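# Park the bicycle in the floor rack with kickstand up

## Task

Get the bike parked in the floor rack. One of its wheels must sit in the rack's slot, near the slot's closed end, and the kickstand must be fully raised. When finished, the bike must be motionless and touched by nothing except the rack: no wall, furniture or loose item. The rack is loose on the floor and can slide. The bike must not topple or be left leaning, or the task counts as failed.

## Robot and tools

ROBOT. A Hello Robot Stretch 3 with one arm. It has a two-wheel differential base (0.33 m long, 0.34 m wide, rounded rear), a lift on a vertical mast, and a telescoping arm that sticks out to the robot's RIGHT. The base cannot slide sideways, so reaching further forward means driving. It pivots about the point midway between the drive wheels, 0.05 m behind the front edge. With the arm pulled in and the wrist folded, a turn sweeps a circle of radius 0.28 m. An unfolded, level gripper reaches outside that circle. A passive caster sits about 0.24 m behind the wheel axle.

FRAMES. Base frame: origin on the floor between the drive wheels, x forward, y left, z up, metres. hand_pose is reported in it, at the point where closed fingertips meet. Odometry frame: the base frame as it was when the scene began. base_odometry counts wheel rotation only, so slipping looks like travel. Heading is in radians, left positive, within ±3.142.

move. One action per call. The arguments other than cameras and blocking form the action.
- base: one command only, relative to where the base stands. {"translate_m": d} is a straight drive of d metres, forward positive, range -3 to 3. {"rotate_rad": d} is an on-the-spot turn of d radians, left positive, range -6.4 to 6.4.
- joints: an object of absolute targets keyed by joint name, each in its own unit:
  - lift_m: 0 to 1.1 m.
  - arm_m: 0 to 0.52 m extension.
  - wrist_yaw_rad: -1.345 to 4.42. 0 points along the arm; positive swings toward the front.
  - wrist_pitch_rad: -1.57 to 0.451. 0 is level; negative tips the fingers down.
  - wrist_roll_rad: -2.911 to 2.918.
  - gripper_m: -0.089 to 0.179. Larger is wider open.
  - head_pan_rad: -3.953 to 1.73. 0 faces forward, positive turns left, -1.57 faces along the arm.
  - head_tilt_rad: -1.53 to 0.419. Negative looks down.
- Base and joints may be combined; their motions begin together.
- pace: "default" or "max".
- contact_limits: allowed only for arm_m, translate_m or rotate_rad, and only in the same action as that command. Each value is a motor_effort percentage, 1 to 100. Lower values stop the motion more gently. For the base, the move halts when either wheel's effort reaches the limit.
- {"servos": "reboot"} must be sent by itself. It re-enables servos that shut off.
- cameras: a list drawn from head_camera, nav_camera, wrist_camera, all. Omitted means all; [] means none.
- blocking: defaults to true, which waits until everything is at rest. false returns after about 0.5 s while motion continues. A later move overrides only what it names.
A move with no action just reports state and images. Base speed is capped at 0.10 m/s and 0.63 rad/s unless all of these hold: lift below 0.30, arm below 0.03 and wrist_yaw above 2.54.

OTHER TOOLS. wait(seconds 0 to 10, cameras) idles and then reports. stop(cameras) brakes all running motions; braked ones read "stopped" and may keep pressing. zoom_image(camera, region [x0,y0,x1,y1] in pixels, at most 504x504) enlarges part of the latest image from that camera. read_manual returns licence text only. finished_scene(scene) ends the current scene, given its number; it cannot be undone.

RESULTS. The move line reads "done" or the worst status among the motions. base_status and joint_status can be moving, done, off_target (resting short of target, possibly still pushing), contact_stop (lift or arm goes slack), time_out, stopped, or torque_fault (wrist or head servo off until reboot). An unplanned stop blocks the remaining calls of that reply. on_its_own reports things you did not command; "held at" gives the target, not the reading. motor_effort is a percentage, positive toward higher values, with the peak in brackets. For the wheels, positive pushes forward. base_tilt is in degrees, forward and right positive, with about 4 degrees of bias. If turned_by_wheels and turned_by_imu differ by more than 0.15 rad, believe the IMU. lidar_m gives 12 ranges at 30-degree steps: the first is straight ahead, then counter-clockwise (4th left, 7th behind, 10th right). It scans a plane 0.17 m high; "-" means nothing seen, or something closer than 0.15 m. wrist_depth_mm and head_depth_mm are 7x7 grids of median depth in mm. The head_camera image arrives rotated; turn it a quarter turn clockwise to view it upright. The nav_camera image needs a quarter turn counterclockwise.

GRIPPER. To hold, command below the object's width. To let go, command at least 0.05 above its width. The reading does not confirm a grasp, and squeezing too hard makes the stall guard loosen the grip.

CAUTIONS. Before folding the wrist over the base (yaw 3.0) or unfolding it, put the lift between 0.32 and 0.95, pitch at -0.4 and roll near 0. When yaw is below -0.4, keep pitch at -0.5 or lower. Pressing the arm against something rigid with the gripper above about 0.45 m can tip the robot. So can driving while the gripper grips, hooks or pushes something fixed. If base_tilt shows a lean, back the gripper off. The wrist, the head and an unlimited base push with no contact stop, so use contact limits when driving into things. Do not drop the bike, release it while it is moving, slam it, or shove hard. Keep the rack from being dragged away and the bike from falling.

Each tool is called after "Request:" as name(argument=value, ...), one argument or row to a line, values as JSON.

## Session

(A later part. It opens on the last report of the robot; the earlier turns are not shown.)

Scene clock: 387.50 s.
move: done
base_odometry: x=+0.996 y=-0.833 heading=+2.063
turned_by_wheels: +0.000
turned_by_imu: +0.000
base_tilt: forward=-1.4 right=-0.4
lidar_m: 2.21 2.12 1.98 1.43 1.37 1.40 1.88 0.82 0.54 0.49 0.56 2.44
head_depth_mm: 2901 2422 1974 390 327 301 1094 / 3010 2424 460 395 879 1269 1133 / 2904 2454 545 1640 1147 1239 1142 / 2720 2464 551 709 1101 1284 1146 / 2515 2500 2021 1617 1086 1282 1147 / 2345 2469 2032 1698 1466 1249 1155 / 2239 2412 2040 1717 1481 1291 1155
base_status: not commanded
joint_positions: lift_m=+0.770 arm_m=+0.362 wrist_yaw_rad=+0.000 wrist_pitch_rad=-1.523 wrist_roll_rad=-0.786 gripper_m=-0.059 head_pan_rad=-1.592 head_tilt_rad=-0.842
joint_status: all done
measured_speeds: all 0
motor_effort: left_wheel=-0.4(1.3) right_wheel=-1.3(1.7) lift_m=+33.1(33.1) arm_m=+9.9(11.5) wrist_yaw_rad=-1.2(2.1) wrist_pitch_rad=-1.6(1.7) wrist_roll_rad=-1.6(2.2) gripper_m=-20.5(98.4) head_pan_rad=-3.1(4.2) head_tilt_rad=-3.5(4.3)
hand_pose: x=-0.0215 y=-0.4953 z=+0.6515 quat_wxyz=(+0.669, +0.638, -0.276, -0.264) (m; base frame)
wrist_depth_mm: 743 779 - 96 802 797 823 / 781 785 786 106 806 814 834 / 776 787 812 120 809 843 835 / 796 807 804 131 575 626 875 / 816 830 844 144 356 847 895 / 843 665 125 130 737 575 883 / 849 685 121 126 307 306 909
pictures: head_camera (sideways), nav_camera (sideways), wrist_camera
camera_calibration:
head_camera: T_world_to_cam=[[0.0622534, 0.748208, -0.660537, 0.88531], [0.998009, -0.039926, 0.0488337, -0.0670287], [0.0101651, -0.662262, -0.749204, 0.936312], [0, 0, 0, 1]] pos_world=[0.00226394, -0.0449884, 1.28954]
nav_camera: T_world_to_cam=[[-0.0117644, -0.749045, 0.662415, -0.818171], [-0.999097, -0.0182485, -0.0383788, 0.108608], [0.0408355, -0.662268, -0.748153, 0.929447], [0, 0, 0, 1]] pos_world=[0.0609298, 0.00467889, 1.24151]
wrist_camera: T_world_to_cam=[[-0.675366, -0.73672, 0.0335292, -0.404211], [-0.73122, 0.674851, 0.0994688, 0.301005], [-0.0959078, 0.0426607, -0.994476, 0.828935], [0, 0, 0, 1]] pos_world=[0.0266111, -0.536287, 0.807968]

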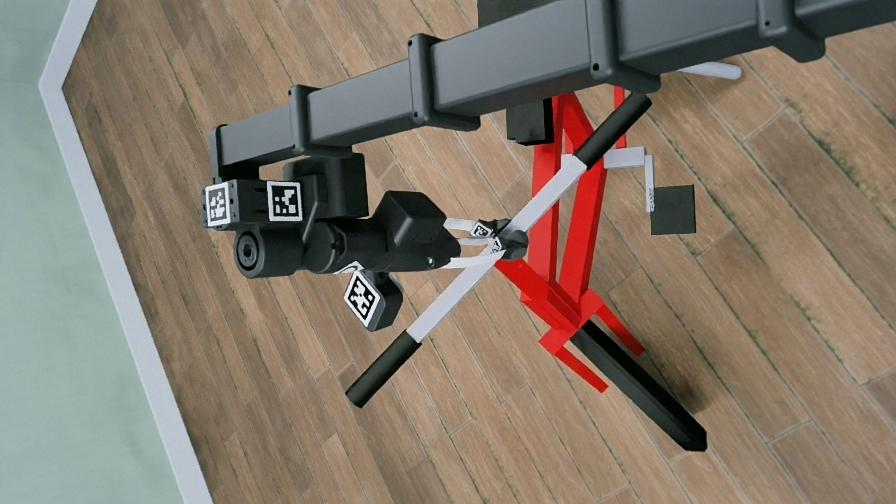

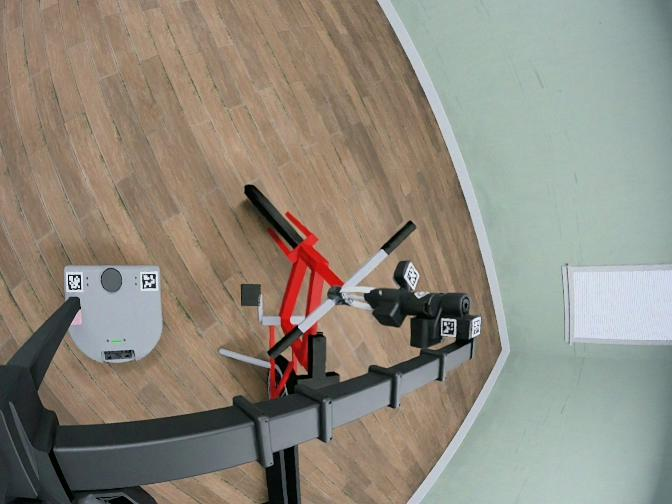

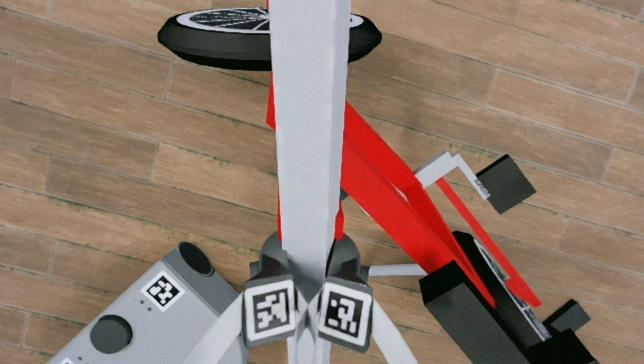

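Request:
move(
  base={"translate_m": 0.018},
  joints={"wrist_roll_rad": -0.4},
  cameras=["wrist_camera"],
)

Request:
move(
  joints={"arm_m": 0.392, "lift_m": 0.777},
  cameras=["head_camera", "wrist_camera"],
)

Scene clock: 393.30 s.
move: done
base_odometry: x=+0.988 y=-0.817 heading=+2.062
turned_by_wheels: +0.000
turned_by_imu: +0.000
base_tilt: forward=-1.3 right=-0.4
lidar_m: 2.20 2.10 2.00 1.44 1.38 1.41 1.89 0.83 0.54 0.48 0.59 2.44
head_depth_mm: 2917 2413 1945 391 327 301 1098 / 2993 2440 461 396 951 1251 1131 / 2827 2441 546 1643 1121 1238 1139 / 2667 2489 549 677 1059 1275 1140 / 2490 2492 2039 1660 1086 1289 1144 / 2345 2473 2018 1697 1471 1266 1148 / 2209 2409 2046 1714 1486 1268 1154
base_status: done
joint_positions: lift_m=+0.770 arm_m=+0.362 wrist_yaw_rad=+0.003 wrist_pitch_rad=-1.553 wrist_roll_rad=-0.409 gripper_m=-0.057 head_pan_rad=-1.592 head_tilt_rad=-0.842
joint_status: all done
measured_speeds: all 0
motor_effort: left_wheel=-3.4(5.0) right_wheel=+6.3(14.5) lift_m=+33.0(41.3) arm_m=+7.2(8.3) wrist_yaw_rad=-2.9(4.3) wrist_pitch_rad=+4.2(4.4) wrist_roll_rad=+2.8(4.4) gripper_m=-13.5(14.1) head_pan_rad=-3.4(4.0) head_tilt_rad=-3.4(4.1)
hand_pose: x=-0.0216 y=-0.4875 z=+0.6521 quat_wxyz=(+0.597, +0.586, -0.390, -0.384) (m; base frame)
wrist_depth_mm: 774 777 98 781 792 791 791 / 808 800 - 501 809 790 825 / 804 807 790 128 602 841 815 / 821 824 830 303 334 617 844 / 817 850 845 145 867 297 317 / 866 870 128 129 872 889 296 / 898 878 120 128 895 886 314
pictures: wrist_camera
camera_calibration:
wrist_camera: T_world_to_cam=[[-0.898171, -0.439602, 0.00626002, -0.240752], [-0.436001, 0.892463, 0.115815, 0.3974], [-0.0564993, 0.101292, -0.993251, 0.85781], [0, 0, 0, 1]] pos_world=[0.00549618, -0.547389, 0.807503]

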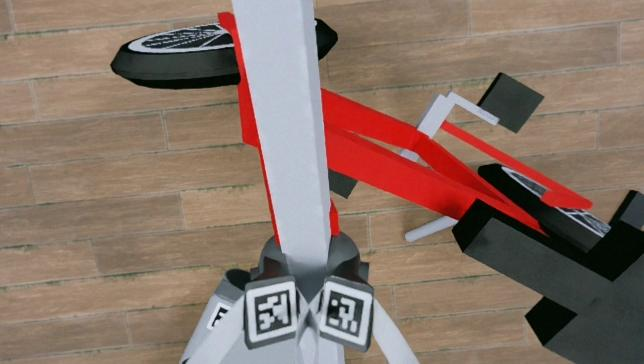

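Scene clock: 394.57 s.
move: contact_stop
base_odometry: x=+0.988 y=-0.817 heading=+2.062
turned_by_wheels: +0.000
turned_by_imu: -0.021
base_tilt: forward=-1.3 right=-0.5
lidar_m: 2.22 2.10 2.04 1.45 1.37 1.40 1.84 0.85 0.55 0.48 0.60 2.42
head_depth_mm: 2900 2433 1968 388 311 299 1118 / 3033 2458 454 389 1020 1264 1134 / 2893 552 568 1689 1126 1258 1143 / 2732 2489 590 768 1104 1258 1149 / 2531 2484 2017 1655 1084 1287 1151 / 2397 2513 2036 1712 1464 1268 1152 / 2237 2415 2034 1712 1482 1274 1157
base_status: not commanded
joint_positions: lift_m=+0.777 arm_m=+0.392 wrist_yaw_rad=+0.005 wrist_pitch_rad=-1.557 wrist_roll_rad=-0.409 gripper_m=-0.057 head_pan_rad=-1.592 head_tilt_rad=-0.842
joint_status: lift_m contact_stop (moved +0.007 of +0.007); the others done
measured_speeds: all 0
on_its_own: lift_m is slack since a contact_stop
motor_effort: left_wheel=-4.6(4.6) right_wheel=+9.7(9.7) lift_m=+25.7(43.2) arm_m=+19.8(28.7) wrist_yaw_rad=-5.0(5.0) wrist_pitch_rad=+5.0(5.4) wrist_roll_rad=+2.6(3.1) gripper_m=-13.0(14.1) head_pan_rad=-2.9(3.8) head_tilt_rad=-3.5(4.2)
hand_pose: x=-0.0217 y=-0.5165 z=+0.6596 quat_wxyz=(+0.596, +0.588, -0.389, -0.384) (m; base frame)
wrist_depth_mm: 775 777 102 791 800 795 788 / 805 792 - 794 807 824 818 / 805 812 842 126 622 830 841 / 852 835 845 135 339 624 861 / 855 838 848 147 862 300 332 / 873 840 873 128 885 355 301 / 919 917 121 128 904 902 317
pictures: head_camera (sideways), wrist_camera
camera_calibration:
head_camera: T_world_to_cam=[[0.0622529, 0.748208, -0.660537, 0.88531], [0.998009, -0.0399254, 0.0488337, -0.0670287], [0.0101655, -0.662262, -0.749204, 0.936313], [0, 0, 0, 1]] pos_world=[0.00226397, -0.0449884, 1.28954]
wrist_camera: T_world_to_cam=[[-0.897462, -0.441069, 0.00447976, -0.253137], [-0.437435, 0.89128, 0.119458, 0.419338], [-0.056682, 0.105249, -0.992829, 0.869889], [0, 0, 0, 1]] pos_world=[0.00555928, -0.576954, 0.814692]

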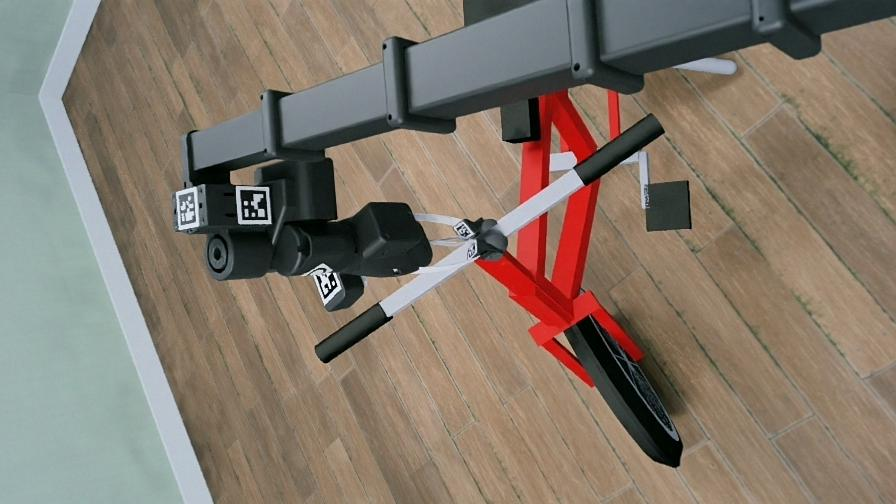

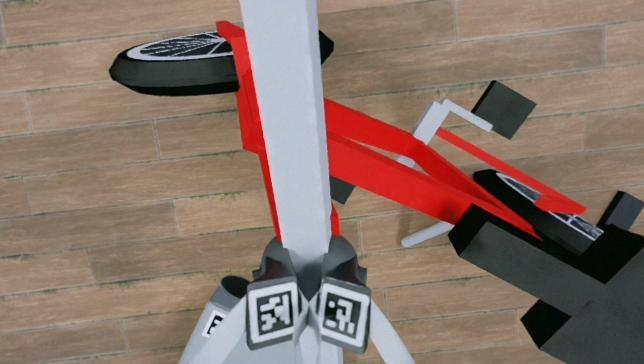

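Request:
move(
  base={"translate_m": 0.012},
  joints={"wrist_roll_rad": -0.1, "gripper_m": -0.075},
  cameras=["wrist_camera"],
)

Request:
move(
  joints={"arm_m": 0.425},
  cameras=["head_camera", "wrist_camera"],
)

Scene clock: 399.00 s.
move: off_target
base_odometry: x=+0.982 y=-0.806 heading=+2.062
turned_by_wheels: +0.000
turned_by_imu: -0.007
base_tilt: forward=-1.4 right=-0.4
lidar_m: 2.22 2.09 2.06 1.46 1.38 1.41 1.84 0.85 0.55 0.48 0.60 2.42
head_depth_mm: 2919 2448 1959 386 312 299 1111 / 3034 2400 454 388 1049 1273 1133 / 2847 551 569 1696 957 1234 1142 / 2738 2464 592 784 1099 1258 1143 / 2527 2530 2001 1681 1083 1280 1147 / 2386 2515 2026 1713 1476 1266 1153 / 2251 2378 2038 1723 1478 1267 1150
base_status: done
joint_positions: lift_m=+0.778 arm_m=+0.392 wrist_yaw_rad=+0.009 wrist_pitch_rad=-1.557 wrist_roll_rad=-0.122 gripper_m=-0.074 head_pan_rad=-1.592 head_tilt_rad=-0.842
joint_status: wrist_roll_rad off_target (ended at -0.122, target -0.100); the others done
measured_speeds: all 0
on_its_own: lift_m is slack since a contact_stop
motor_effort: left_wheel=-4.2(4.7) right_wheel=+10.0(15.0) lift_m=+25.9(26.6) arm_m=-4.1(4.4) wrist_yaw_rad=-7.4(8.5) wrist_pitch_rad=+4.8(5.3) wrist_roll_rad=+6.9(8.2) gripper_m=-27.0(89.0) head_pan_rad=-3.1(3.6) head_tilt_rad=-3.5(4.2)
hand_pose: x=-0.0218 y=-0.5164 z=+0.6604 quat_wxyz=(+0.535, +0.528, -0.469, -0.464) (m; base frame)
wrist_depth_mm: 770 784 103 799 799 803 794 / 785 786 110 795 789 848 807 / 854 820 120 304 558 604 830 / 853 825 841 311 860 295 294 / 844 864 852 146 866 836 302 / 859 879 862 128 884 892 882 / 925 900 121 128 883 921 909
pictures: wrist_camera
camera_calibration:
wrist_camera: T_world_to_cam=[[-0.985014, -0.172471, 0.000967245, -0.114098], [-0.171149, 0.978126, 0.118229, 0.470582], [-0.0213373, 0.116292, -0.992986, 0.877316], [0, 0, 0, 1]] pos_world=[-0.0131292, -0.581992, 0.815636]

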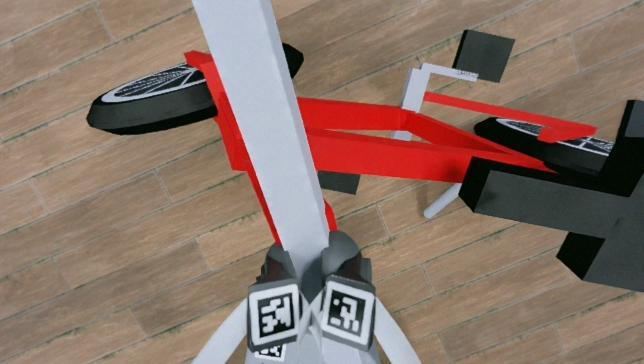

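Scene clock: 400.27 s.
move: done
base_odometry: x=+0.982 y=-0.806 heading=+2.062
turned_by_wheels: +0.000
turned_by_imu: -0.049
base_tilt: forward=-1.3 right=-0.5
lidar_m: 2.27 2.10 2.12 1.48 1.37 1.39 1.76 0.90 0.58 0.49 0.62 2.40
head_depth_mm: 2792 2426 1976 371 310 301 1098 / 2961 2443 447 390 1125 1278 1136 / 2983 566 1840 1683 1140 1261 1140 / 2869 575 616 824 1372 1285 1144 / 2628 2488 1965 1693 1102 1287 1149 / 2450 2521 2033 1702 1465 1282 1152 / 2276 2425 2033 1714 1470 1267 1155
base_status: not commanded
joint_positions: lift_m=+0.783 arm_m=+0.425 wrist_yaw_rad=+0.009 wrist_pitch_rad=-1.557 wrist_roll_rad=-0.119 gripper_m=-0.071 head_pan_rad=-1.592 head_tilt_rad=-0.842
joint_status: all done
measured_speeds: translate_m=+0.000 rotate_rad=+0.000 lift_m=+0.001 arm_m=+0.000 wrist_yaw_rad=+0.000 wrist_pitch_rad=+0.000 wrist_roll_rad=+0.000 head_pan_rad=+0.000 head_tilt_rad=+0.000
on_its_own: lift_m is slack since a contact_stop (your +0.777 is given up)
motor_effort: left_wheel=-4.3(4.6) right_wheel=+9.8(10.1) lift_m=+25.2(26.4) arm_m=+21.5(28.7) wrist_yaw_rad=-7.3(9.6) wrist_pitch_rad=+5.0(5.2) wrist_roll_rad=+6.0(7.1) gripper_m=-16.6(26.3) head_pan_rad=-3.1(3.9) head_tilt_rad=-3.8(4.3)
hand_pose: x=-0.0218 y=-0.5494 z=+0.6653 quat_wxyz=(+0.535, +0.527, -0.470, -0.464) (m; base frame)
wrist_depth_mm: 777 779 106 809 793 792 821 / 797 785 - 798 819 807 829 / 806 803 478 314 609 633 827 / 817 840 832 309 357 296 295 / 860 863 875 147 889 866 303 / 891 885 868 130 867 895 903 / 907 886 120 127 883 908 922
pictures: head_camera (sideways), wrist_camera
camera_calibration:
head_camera: T_world_to_cam=[[0.0622554, 0.748208, -0.660537, 0.88531], [0.998009, -0.0399287, 0.0488337, -0.0670287], [0.0101633, -0.662262, -0.749204, 0.936313], [0, 0, 0, 1]] pos_world=[0.00226382, -0.0449884, 1.28954]
wrist_camera: T_world_to_cam=[[-0.985439, -0.170029, 0.000964681, -0.118466], [-0.168728, 0.978568, 0.118048, 0.502731], [-0.0210156, 0.116166, -0.993007, 0.885948], [0, 0, 0, 1]] pos_world=[-0.0132968, -0.615017, 0.820521]

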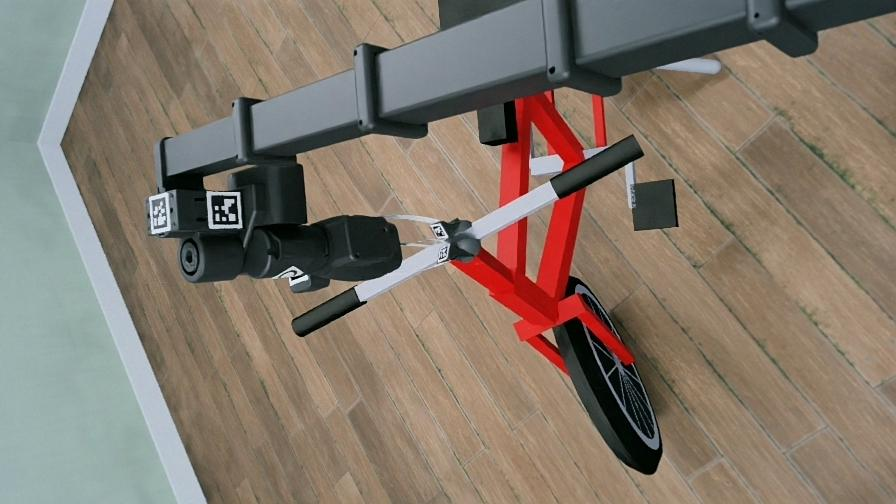

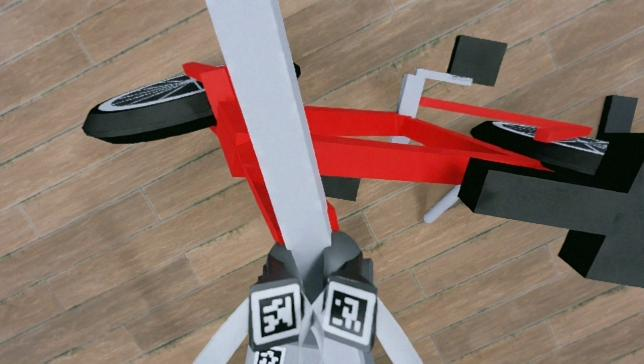

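Request:
move(
  joints={"arm_m": 0.455},
  cameras=[],
)

Request:
move(
  joints={"wrist_roll_rad": 0.1},
  cameras=["head_camera", "wrist_camera"],
)

Scene clock: 405.43 s.
move: done
base_odometry: x=+0.982 y=-0.806 heading=+2.062
turned_by_wheels: +0.000
turned_by_imu: -0.009
base_tilt: forward=-1.3 right=-0.5
lidar_m: 2.27 2.10 2.12 1.49 1.37 1.39 1.75 0.92 0.67 0.50 0.63 2.41
head_depth_mm: 2795 2427 1980 363 309 304 1116 / 2966 2431 427 385 1256 1266 1137 / 2996 584 1944 1685 1198 1261 1143 / 2857 590 649 887 1406 1281 1136 / 2655 2487 1970 1705 1125 1289 1148 / 2454 2524 2026 1711 1223 1292 1150 / 2298 2450 2028 1712 1486 1281 1155
base_status: not commanded
joint_positions: lift_m=+0.788 arm_m=+0.455 wrist_yaw_rad=+0.009 wrist_pitch_rad=-1.557 wrist_roll_rad=-0.119 gripper_m=-0.071 head_pan_rad=-1.592 head_tilt_rad=-0.842
joint_status: all done
measured_speeds: translate_m=+0.000 rotate_rad=+0.000 lift_m=+0.001 arm_m=+0.000 wrist_yaw_rad=+0.000 wrist_pitch_rad=+0.000 wrist_roll_rad=+0.000 head_pan_rad=+0.000 head_tilt_rad=+0.000
on_its_own: lift_m is slack since a contact_stop (your +0.777 is given up)
motor_effort: left_wheel=-3.6(4.4) right_wheel=+6.1(8.5) lift_m=+25.0(26.2) arm_m=+19.2(30.3) wrist_yaw_rad=-8.4(8.4) wrist_pitch_rad=+4.8(5.3) wrist_roll_rad=+6.0(6.3) gripper_m=-16.1(16.9) head_pan_rad=-3.2(4.1) head_tilt_rad=-3.4(4.0)
hand_pose: x=-0.0218 y=-0.5795 z=+0.6706 quat_wxyz=(+0.535, +0.527, -0.470, -0.464) (m; base frame)
wrist_depth_mm: 799 812 111 793 828 801 807 / 814 798 - 819 807 825 829 / 843 514 126 491 829 821 822 / 881 838 841 315 345 295 293 / 879 875 864 148 878 879 307 / 893 905 141 130 884 900 921 / 877 913 121 129 909 926 930
pictures: none
No camera images: "cameras" was empty.

Scene clock: 406.20 s.
move: off_target
base_odometry: x=+0.982 y=-0.806 heading=+2.062
turned_by_wheels: +0.000
turned_by_imu: +0.000
base_tilt: forward=-1.3 right=-0.5
lidar_m: 2.27 2.10 2.12 1.49 1.37 1.39 1.75 0.92 0.68 0.51 0.66 2.40
head_depth_mm: 2797 2419 1962 362 309 304 1113 / 3005 2457 426 385 1262 1266 1138 / 3069 581 1945 1678 1204 1256 1136 / 2851 590 654 927 1396 1278 1139 / 2621 2502 1970 1698 1161 1293 1148 / 2472 2519 2044 1711 1221 1288 1157 / 2321 2443 2052 1713 1461 1295 1152
base_status: not commanded
joint_positions: lift_m=+0.790 arm_m=+0.455 wrist_yaw_rad=+0.010 wrist_pitch_rad=-1.557 wrist_roll_rad=+0.079 gripper_m=-0.071 head_pan_rad=-1.592 head_tilt_rad=-0.842
joint_status: wrist_roll_rad off_target (ended at +0.079, target +0.100)
measured_speeds: all 0
on_its_own: lift_m is slack since a contact_stop (your +0.777 is given up); wrist_yaw_rad is at rest, and its effort (-10.1) is outside its rest range (-9 to +9)
motor_effort: left_wheel=-2.9(3.7) right_wheel=+4.0(6.4) lift_m=+25.6(26.1) arm_m=+14.5(19.2) wrist_yaw_rad=-10.1(11.5) wrist_pitch_rad=+4.8(5.1) wrist_roll_rad=+6.5(12.3) gripper_m=-16.2(16.9) head_pan_rad=-3.3(3.7) head_tilt_rad=-3.9(4.2)
hand_pose: x=-0.0218 y=-0.5795 z=+0.6718 quat_wxyz=(+0.486, +0.479, -0.520, -0.514) (m; base frame)
wrist_depth_mm: 790 807 116 811 804 804 811 / 812 816 122 807 827 814 829 / 831 807 132 336 379 292 288 / 823 845 275 315 859 309 295 / 869 857 904 148 878 900 899 / 896 875 141 129 897 906 903 / 878 920 121 129 908 909 931
pictures: head_camera (sideways), wrist_camera
camera_calibration:
head_camera: T_world_to_cam=[[0.0622551, 0.748208, -0.660537, 0.88531], [0.998009, -0.0399283, 0.0488337, -0.0670287], [0.0101636, -0.662262, -0.749204, 0.936313], [0, 0, 0, 1]] pos_world=[0.00226384, -0.0449884, 1.28954]
wrist_camera: T_world_to_cam=[[-0.999661, 0.0259821, -0.00162106, -0.00861161], [0.0256115, 0.992736, 0.117557, 0.544114], [0.00466367, 0.117476, -0.993065, 0.897284], [0, 0, 0, 1]] pos_world=[-0.0267289, -0.645347, 0.827082]

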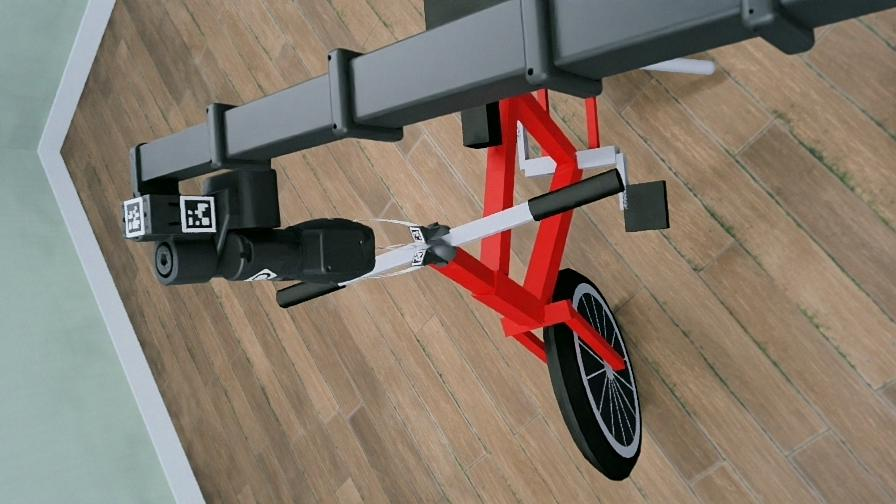

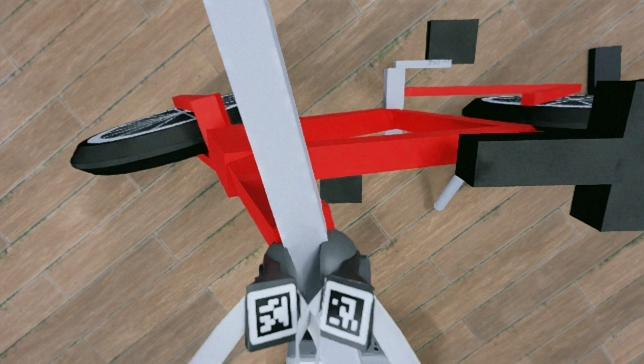

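Request:
move(
  joints={"head_pan_rad": -2.25},
  cameras=["head_camera", "nav_camera"],
)

Request:
zoom_image(
  camera="head_camera",
  region=[300, 0, 600, 300],
)

Scene clock: 409.67 s.
move: done
base_odometry: x=+0.982 y=-0.806 heading=+2.062
turned_by_wheels: +0.000
turned_by_imu: +0.000
base_tilt: forward=-1.4 right=-0.5
lidar_m: 2.27 2.10 2.13 1.48 1.37 1.39 1.74 0.91 0.68 0.51 0.66 2.40
head_depth_mm: 2345 2450 1953 1662 1434 1266 - / 2386 2424 1992 1599 1441 1326 - / 2438 2462 1992 1549 1450 - 983 / 2468 2474 1991 1363 308 288 1148 / 2522 2506 2011 982 315 1269 1145 / 2600 2497 2034 363 1111 1234 1156 / 2644 2545 2028 390 968 1274 1156
base_status: not commanded
joint_positions: lift_m=+0.790 arm_m=+0.455 wrist_yaw_rad=+0.010 wrist_pitch_rad=-1.557 wrist_roll_rad=+0.079 gripper_m=-0.071 head_pan_rad=-2.242 head_tilt_rad=-0.842
joint_status: all done
measured_speeds: all 0
on_its_own: lift_m is slack since a contact_stop (your +0.777 is given up)
motor_effort: left_wheel=-2.7(2.9) right_wheel=+3.8(4.3) lift_m=+26.3(26.6) arm_m=-6.5(6.5) wrist_yaw_rad=-8.1(9.6) wrist_pitch_rad=+4.9(5.2) wrist_roll_rad=+6.6(7.0) gripper_m=-17.2(17.2) head_pan_rad=-3.1(7.9) head_tilt_rad=-3.7(4.2)
hand_pose: x=-0.0218 y=-0.5795 z=+0.6719 quat_wxyz=(+0.486, +0.479, -0.520, -0.514) (m; base frame)
wrist_depth_mm: 787 779 115 801 784 802 816 / 816 801 122 810 843 838 823 / 846 838 132 331 377 293 292 / 854 847 281 313 889 311 301 / 844 854 849 148 871 899 911 / 867 903 140 129 920 891 888 / 909 952 121 129 944 916 955
pictures: head_camera (sideways), nav_camera (sideways)
camera_calibration:
head_camera: T_world_to_cam=[[0.502181, 0.558127, -0.660537, 0.882626], [0.770545, -0.635512, 0.0488337, -0.0656412], [-0.392524, -0.533497, -0.749204, 0.938769], [0, 0, 0, 1]] pos_world=[-0.0241692, -0.033503, 1.28954]
nav_camera: T_world_to_cam=[[-0.462483, -0.589335, 0.662415, -0.815421], [-0.806603, 0.589847, -0.0383788, 0.107434], [-0.368105, -0.552055, -0.748153, 0.931942], [0, 0, 0, 1]] pos_world=[0.0525905, -0.0294422, 1.24151]

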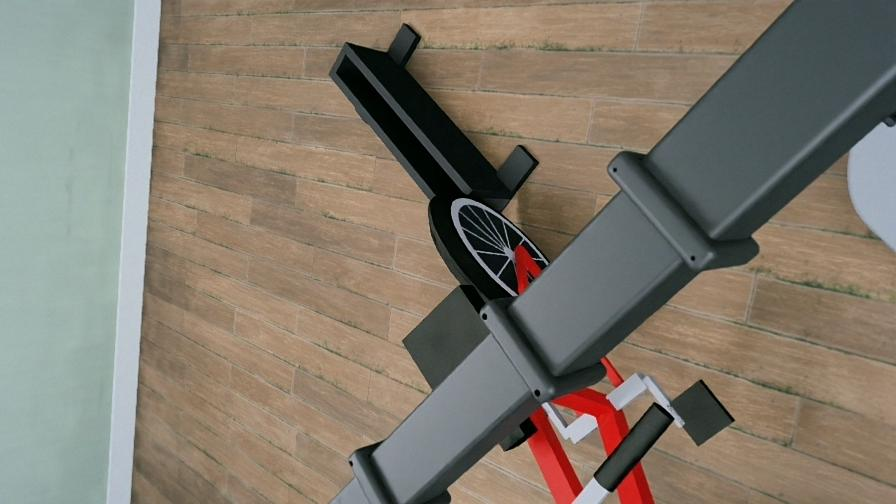

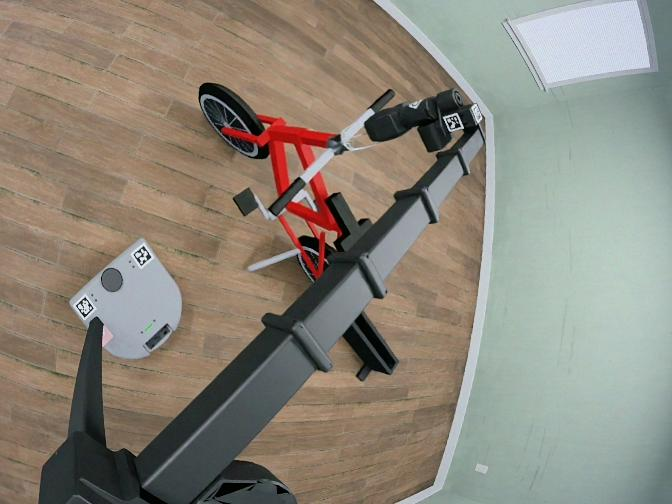

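Scaled by 1.680 from the camera's 896x504 image, which has a finer 1280x720 frame.

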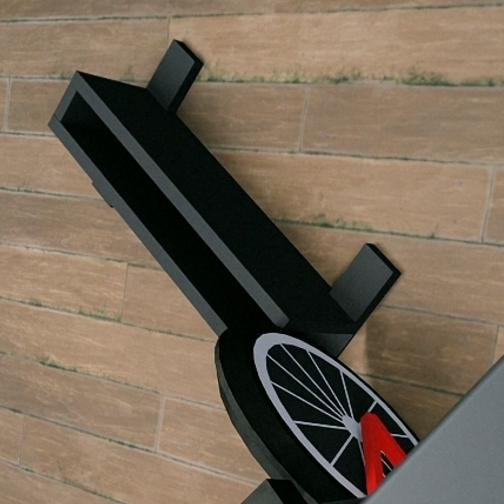

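Request:
move(
  joints={"arm_m": 0.48},
  cameras=["head_camera"],
)

Request:
zoom_image(
  camera="head_camera",
  region=[400, 150, 520, 270],
)

Scene clock: 421.80 s.
move: done
base_odometry: x=+0.982 y=-0.806 heading=+2.062
turned_by_wheels: +0.000
turned_by_imu: +0.000
base_tilt: forward=-1.4 right=-0.5
lidar_m: 2.28 2.10 2.13 1.49 1.37 1.39 1.74 0.92 0.68 0.67 0.67 2.40
head_depth_mm: 2342 2393 1970 1650 1444 1267 - / 2400 2429 1982 1605 1443 1324 - / 2460 2436 1984 1551 1456 - 986 / 2504 2459 1999 1336 303 306 1142 / 2527 2508 2035 998 311 1268 1148 / 2602 2503 2031 357 1147 1251 1150 / 2643 2526 2045 386 971 1277 1157
base_status: not commanded
joint_positions: lift_m=+0.794 arm_m=+0.480 wrist_yaw_rad=+0.010 wrist_pitch_rad=-1.557 wrist_roll_rad=+0.079 gripper_m=-0.071 head_pan_rad=-2.242 head_tilt_rad=-0.842
joint_status: all done
measured_speeds: translate_m=+0.000 rotate_rad=+0.000 lift_m=+0.001 arm_m=+0.000 wrist_yaw_rad=+0.000 wrist_pitch_rad=+0.000 wrist_roll_rad=+0.000 head_pan_rad=+0.000 head_tilt_rad=+0.000
on_its_own: lift_m is slack since a contact_stop (your +0.777 is given up)
motor_effort: left_wheel=-2.0(2.7) right_wheel=+3.7(4.0) lift_m=+25.2(26.7) arm_m=+19.8(26.8) wrist_yaw_rad=-8.5(9.4) wrist_pitch_rad=+5.0(5.1) wrist_roll_rad=+6.8(7.0) gripper_m=-16.3(16.9) head_pan_rad=-3.7(4.6) head_tilt_rad=-3.6(4.4)
hand_pose: x=-0.0218 y=-0.6045 z=+0.6759 quat_wxyz=(+0.486, +0.479, -0.520, -0.514) (m; base frame)
wrist_depth_mm: 801 810 120 815 822 800 816 / 825 819 125 809 826 803 818 / 851 858 321 510 604 329 291 / 847 848 279 316 881 299 298 / 865 870 889 149 870 877 904 / 878 891 141 129 884 940 930 / 918 909 121 129 918 935 919
pictures: head_camera (sideways)
camera_calibration:
head_camera: T_world_to_cam=[[0.50225, 0.558065, -0.660537, 0.882626], [0.770466, -0.635607, 0.0488337, -0.0656407], [-0.39259, -0.533448, -0.749204, 0.93877], [0, 0, 0, 1]] pos_world=[-0.0241733, -0.0334992, 1.28954]

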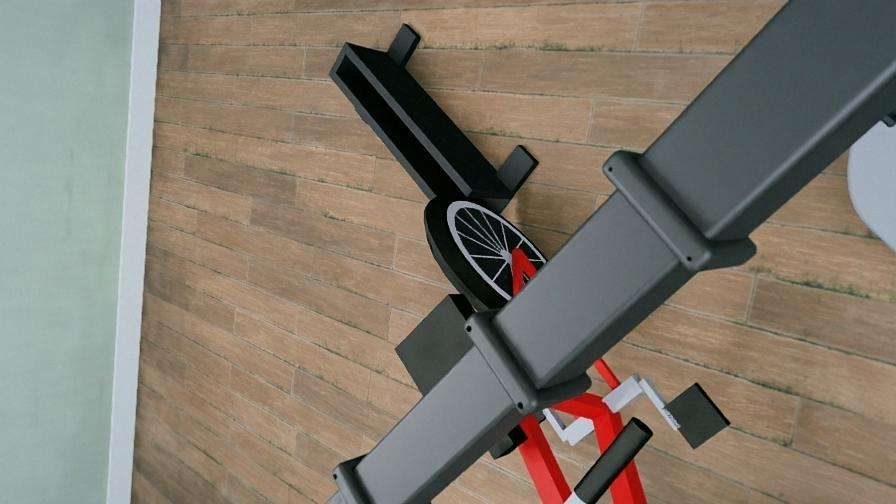

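Scaled by 4.200 from the camera's 896x504 image, which has a finer 1280x720 frame.

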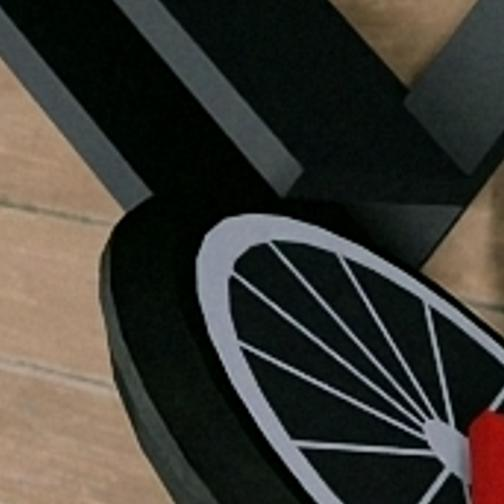

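Request:
move(
  joints={"wrist_roll_rad": 0.26, "arm_m": 0.492},
  cameras=["wrist_camera"],
)

Scene clock: 441.67 s.
move: done
base_odometry: x=+0.982 y=-0.806 heading=+2.062
turned_by_wheels: +0.000
turned_by_imu: +0.000
base_tilt: forward=-1.3 right=-0.5
lidar_m: 2.27 2.10 2.13 1.48 1.37 1.39 1.75 0.92 0.68 0.66 0.69 2.40
head_depth_mm: 2352 2436 1974 1654 1440 1284 - / 2405 2453 1978 1611 1445 1319 - / 2416 2465 1985 1545 1478 - 984 / 2500 2459 2007 1339 300 1216 1147 / 2526 2473 2015 1003 307 1271 1146 / 2600 2494 2022 353 1169 1249 1144 / 2650 2510 2028 380 1158 1274 1152
base_status: not commanded
joint_positions: lift_m=+0.797 arm_m=+0.492 wrist_yaw_rad=+0.007 wrist_pitch_rad=-1.556 wrist_roll_rad=+0.244 gripper_m=-0.071 head_pan_rad=-2.242 head_tilt_rad=-0.842
joint_status: all done
measured_speeds: translate_m=+0.000 rotate_rad=+0.000 lift_m=+0.001 arm_m=+0.000 wrist_yaw_rad=+0.000 wrist_pitch_rad=+0.000 wrist_roll_rad=+0.000 head_pan_rad=+0.000 head_tilt_rad=+0.000
on_its_own: lift_m is slack since a contact_stop (your +0.777 is given up)
motor_effort: left_wheel=-0.7(2.6) right_wheel=+1.4(3.5) lift_m=+24.7(26.1) arm_m=+16.7(23.2) wrist_yaw_rad=-5.9(11.0) wrist_pitch_rad=+5.1(5.1) wrist_roll_rad=+4.9(12.0) gripper_m=-16.5(17.2) head_pan_rad=-3.8(3.9) head_tilt_rad=-3.6(4.0)
hand_pose: x=-0.0218 y=-0.6165 z=+0.6787 quat_wxyz=(+0.441, +0.434, -0.559, -0.552) (m; base frame)
wrist_depth_mm: 775 798 804 813 800 802 830 / 809 852 825 817 844 714 287 / 825 843 426 328 347 294 293 / 862 834 313 147 869 880 329 / 877 870 883 152 886 893 909 / 878 890 139 130 941 883 898 / 919 929 121 128 831 931 933
pictures: wrist_camera
camera_calibration:
wrist_camera: T_world_to_cam=[[-0.981258, 0.19266, -0.00388794, 0.0971089], [0.190883, 0.974575, 0.117333, 0.572662], [0.0263944, 0.114392, -0.993085, 0.907067], [0, 0, 0, 1]] pos_world=[-0.0379637, -0.680572, 0.83398]

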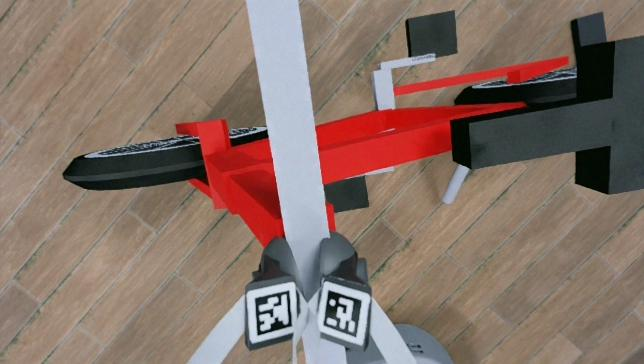

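Request:
move(
  base={"rotate_rad": 0.085},
  cameras=["head_camera", "wrist_camera"],
)

Request:
zoom_image(
  camera="head_camera",
  region=[350, 100, 550, 300],
)

Scene clock: 446.47 s.
move: done
base_odometry: x=+0.982 y=-0.806 heading=+2.147
turned_by_wheels: +0.085
turned_by_imu: +0.070
base_tilt: forward=-1.3 right=-0.5
lidar_m: 2.22 2.10 2.02 1.44 1.37 1.40 1.86 0.87 0.66 0.66 0.70 2.43
head_depth_mm: 2338 2432 1975 1622 1445 1287 - / 2406 2427 1990 1561 1450 1327 - / 2468 2443 2007 1552 1480 - 983 / 2554 2484 1996 1677 299 1212 1148 / 2590 2475 2018 998 306 1263 1144 / 2640 2511 2040 353 1147 1245 1159 / 2747 2525 2038 381 1394 1274 1154
base_status: done
joint_positions: lift_m=+0.797 arm_m=+0.492 wrist_yaw_rad=+0.004 wrist_pitch_rad=-1.556 wrist_roll_rad=+0.249 gripper_m=-0.071 head_pan_rad=-2.242 head_tilt_rad=-0.842
joint_status: not commanded
measured_speeds: all 0
on_its_own: lift_m is slack since a contact_stop (your +0.777 is given up)
motor_effort: left_wheel=+1.9(14.7) right_wheel=-6.4(24.4) lift_m=+26.1(26.7) arm_m=-8.7(12.3) wrist_yaw_rad=-3.9(7.2) wrist_pitch_rad=+4.7(5.1) wrist_roll_rad=+3.3(4.9) gripper_m=-18.8(19.0) head_pan_rad=-3.3(4.1) head_tilt_rad=-3.6(4.4)
hand_pose: x=-0.0217 y=-0.6165 z=+0.6792 quat_wxyz=(+0.439, +0.432, -0.561, -0.554) (m; base frame)
wrist_depth_mm: 803 797 806 805 837 837 826 / 823 845 835 834 833 828 299 / 814 821 421 350 363 294 294 / 854 858 289 316 875 856 306 / 878 857 876 152 889 877 916 / 905 908 128 129 878 901 899 / 912 942 120 164 831 966 916
pictures: head_camera (sideways), wrist_camera
camera_calibration:
head_camera: T_world_to_cam=[[0.502285, 0.558033, -0.660537, 0.882626], [0.770427, -0.635656, 0.0488337, -0.0656404], [-0.392623, -0.533424, -0.749204, 0.93877], [0, 0, 0, 1]] pos_world=[-0.0241754, -0.0334974, 1.28954]
wrist_camera: T_world_to_cam=[[-0.979798, 0.199952, -0.00398067, 0.101757], [0.198118, 0.973147, 0.117194, 0.571951], [0.0273069, 0.114038, -0.993101, 0.907389], [0, 0, 0, 1]] pos_world=[-0.0383904, -0.680416, 0.834505]

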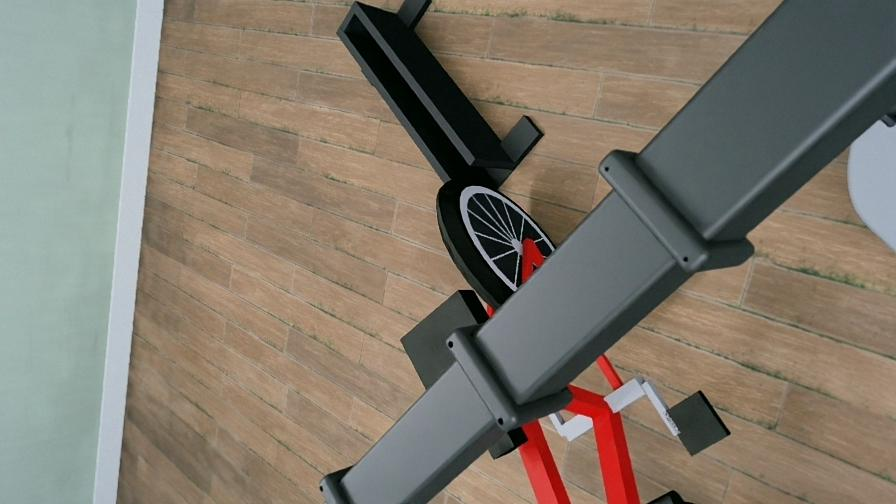

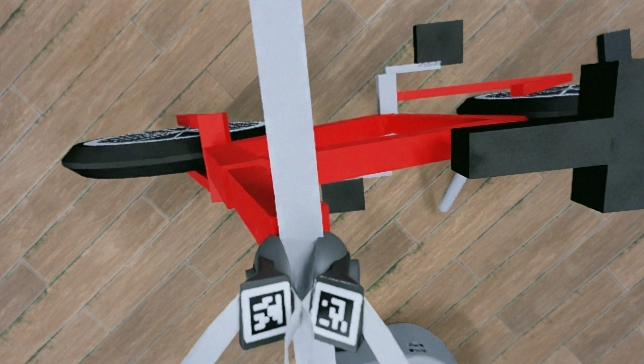

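Scaled by 2.520 from the camera's 896x504 image, which has a finer 1280x720 frame.

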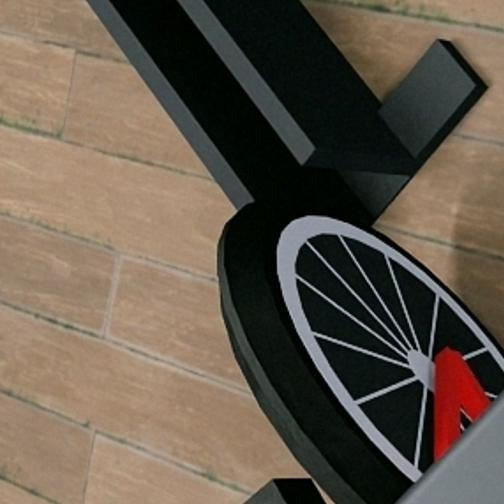

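Request:
move(
  base={"translate_m": -0.08},
  cameras=["head_camera", "wrist_camera"],
)

Request:
zoom_image(
  camera="head_camera",
  region=[350, 100, 550, 300],
)

Scene clock: 460.43 s.
move: done
base_odometry: x=+1.026 y=-0.873 heading=+2.148
turned_by_wheels: +0.000
turned_by_imu: +0.000
base_tilt: forward=-1.4 right=-0.5
lidar_m: 2.29 2.17 1.96 1.40 1.33 1.36 1.79 0.86 0.65 0.66 0.69 2.48
head_depth_mm: 2288 2434 1977 1626 1436 1291 - / 2366 2434 1982 1569 1443 1322 - / 2412 2485 1985 1513 1453 - 980 / 2472 2476 2010 1689 298 1215 1138 / 2528 2521 2012 991 305 1267 1144 / 2611 2486 2030 351 1151 1247 1151 / 2696 2519 2041 378 1390 1276 1153
base_status: done
joint_positions: lift_m=+0.798 arm_m=+0.492 wrist_yaw_rad=+0.004 wrist_pitch_rad=-1.556 wrist_roll_rad=+0.249 gripper_m=-0.071 head_pan_rad=-2.242 head_tilt_rad=-0.842
joint_status: not commanded
measured_speeds: all 0
on_its_own: lift_m is slack since a contact_stop (your +0.777 is given up)
motor_effort: left_wheel=+1.1(6.2) right_wheel=-5.8(12.0) lift_m=+25.4(26.6) arm_m=+12.6(12.6) wrist_yaw_rad=-3.7(5.1) wrist_pitch_rad=+4.8(5.1) wrist_roll_rad=+3.5(3.9) gripper_m=-17.6(19.3) head_pan_rad=-3.1(4.2) head_tilt_rad=-3.6(4.2)
hand_pose: x=-0.0217 y=-0.6165 z=+0.6803 quat_wxyz=(+0.439, +0.432, -0.561, -0.554) (m; base frame)
wrist_depth_mm: 827 785 821 789 813 813 789 / 820 810 850 833 832 797 299 / 842 857 424 323 367 298 295 / 852 845 282 148 872 859 310 / 878 884 857 152 894 871 887 / 889 907 128 130 896 914 891 / 921 901 122 127 817 926 925
pictures: head_camera (sideways), wrist_camera
camera_calibration:
head_camera: T_world_to_cam=[[0.502284, 0.558034, -0.660537, 0.882626], [0.770427, -0.635655, 0.0488337, -0.0656404], [-0.392623, -0.533424, -0.749204, 0.93877], [0, 0, 0, 1]] pos_world=[-0.0241754, -0.0334974, 1.28954]
wrist_camera: T_world_to_cam=[[-0.979794, 0.199972, -0.00399227, 0.101785], [0.198138, 0.973149, 0.117139, 0.571882], [0.0273096, 0.113981, -0.993107, 0.908401], [0, 0, 0, 1]] pos_world=[-0.0383915, -0.680421, 0.835557]

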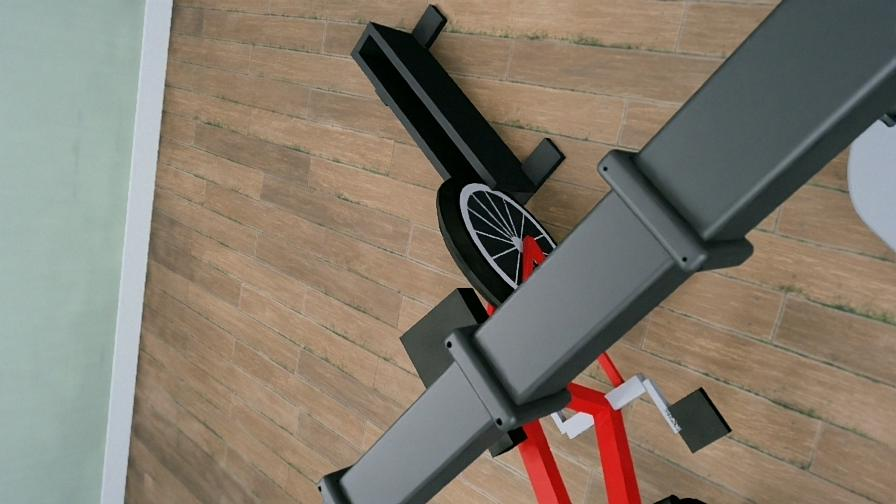

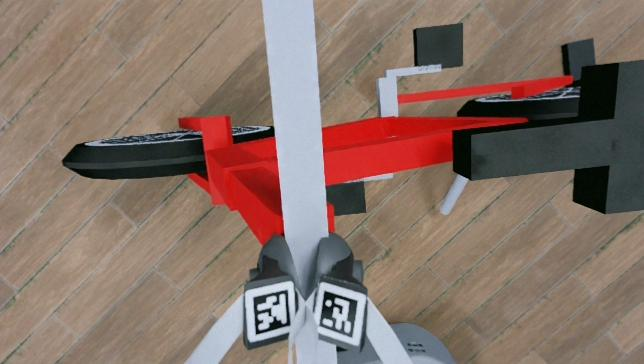

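Scaled by 2.520 from the camera's 896x504 image, which has a finer 1280x720 frame.

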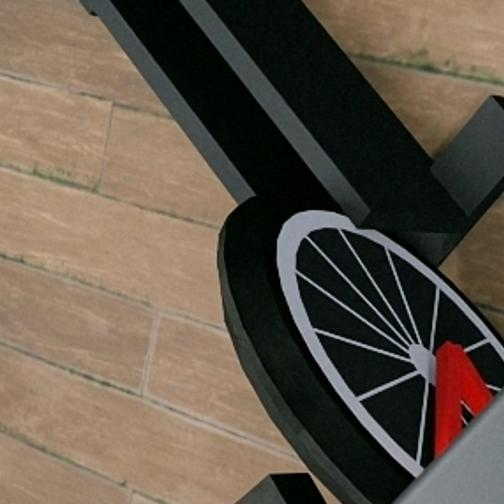

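Request:
move(
  base={"translate_m": -0.08},
  joints={"arm_m": 0.495},
  cameras=["head_camera", "wrist_camera"],
)

Request:
zoom_image(
  camera="head_camera",
  region=[350, 100, 550, 300],
)

Scene clock: 467.37 s.
move: done
base_odometry: x=+1.069 y=-0.940 heading=+2.148
turned_by_wheels: +0.001
turned_by_imu: +0.001
base_tilt: forward=-1.3 right=-0.5
lidar_m: 2.35 2.23 1.90 1.35 1.29 1.31 1.73 0.85 0.64 0.65 0.69 2.52
head_depth_mm: 2234 2382 1971 1628 1432 1283 - / 2279 2406 1984 1565 1444 1312 - / 2324 2464 2008 1501 1451 - 985 / 2414 2453 2010 1685 302 1220 1145 / 2463 2495 2023 999 304 1264 1150 / 2516 2499 2016 349 1144 1243 1152 / 2595 2532 2025 378 1131 1298 1154
base_status: done
joint_positions: lift_m=+0.799 arm_m=+0.495 wrist_yaw_rad=+0.001 wrist_pitch_rad=-1.552 wrist_roll_rad=+0.249 gripper_m=-0.071 head_pan_rad=-2.242 head_tilt_rad=-0.842
joint_status: all done
measured_speeds: all 0
on_its_own: lift_m is slack since a contact_stop (your +0.777 is given up)
motor_effort: left_wheel=+10.0(21.4) right_wheel=-19.5(38.1) lift_m=+26.0(26.5) arm_m=+11.8(24.9) wrist_yaw_rad=-1.1(4.6) wrist_pitch_rad=+3.7(5.1) wrist_roll_rad=+3.5(3.9) gripper_m=-19.9(21.1) head_pan_rad=-3.4(4.0) head_tilt_rad=-3.9(4.2)
hand_pose: x=-0.0217 y=-0.6206 z=+0.6814 quat_wxyz=(+0.438, +0.430, -0.563, -0.553) (m; base frame)
wrist_depth_mm: 793 804 807 819 828 803 823 / 826 820 803 830 827 821 295 / 831 838 530 572 593 291 295 / 863 853 275 318 880 899 306 / 859 875 862 153 889 895 890 / 887 897 127 130 918 907 927 / 936 901 122 126 869 933 912
pictures: head_camera (sideways), wrist_camera
camera_calibration:
head_camera: T_world_to_cam=[[0.502284, 0.558033, -0.660537, 0.882626], [0.770427, -0.635655, 0.0488337, -0.0656405], [-0.392623, -0.533424, -0.749204, 0.93877], [0, 0, 0, 1]] pos_world=[-0.0241754, -0.0334974, 1.28954]
wrist_camera: T_world_to_cam=[[-0.979088, 0.20338, -0.00480172, 0.105351], [0.20154, 0.972907, 0.113285, 0.578228], [0.0277114, 0.109948, -0.993551, 0.907756], [0, 0, 0, 1]] pos_world=[-0.0385431, -0.683795, 0.836903]

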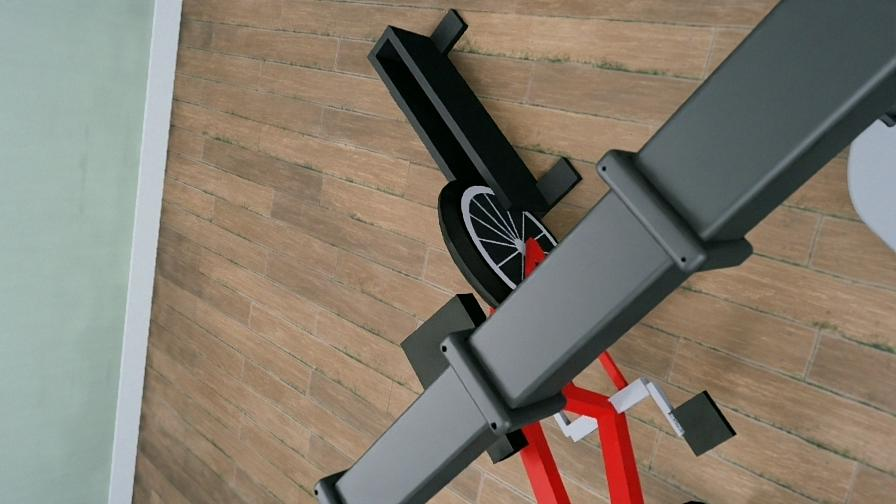

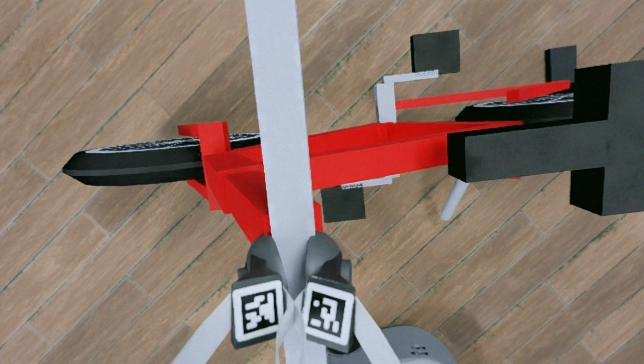

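Scaled by 2.520 from the camera's 896x504 image, which has a finer 1280x720 frame.

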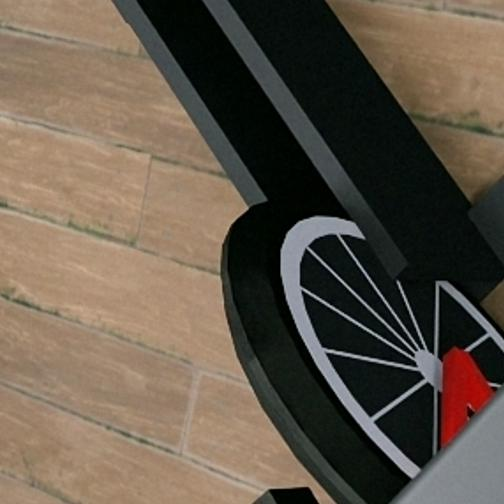

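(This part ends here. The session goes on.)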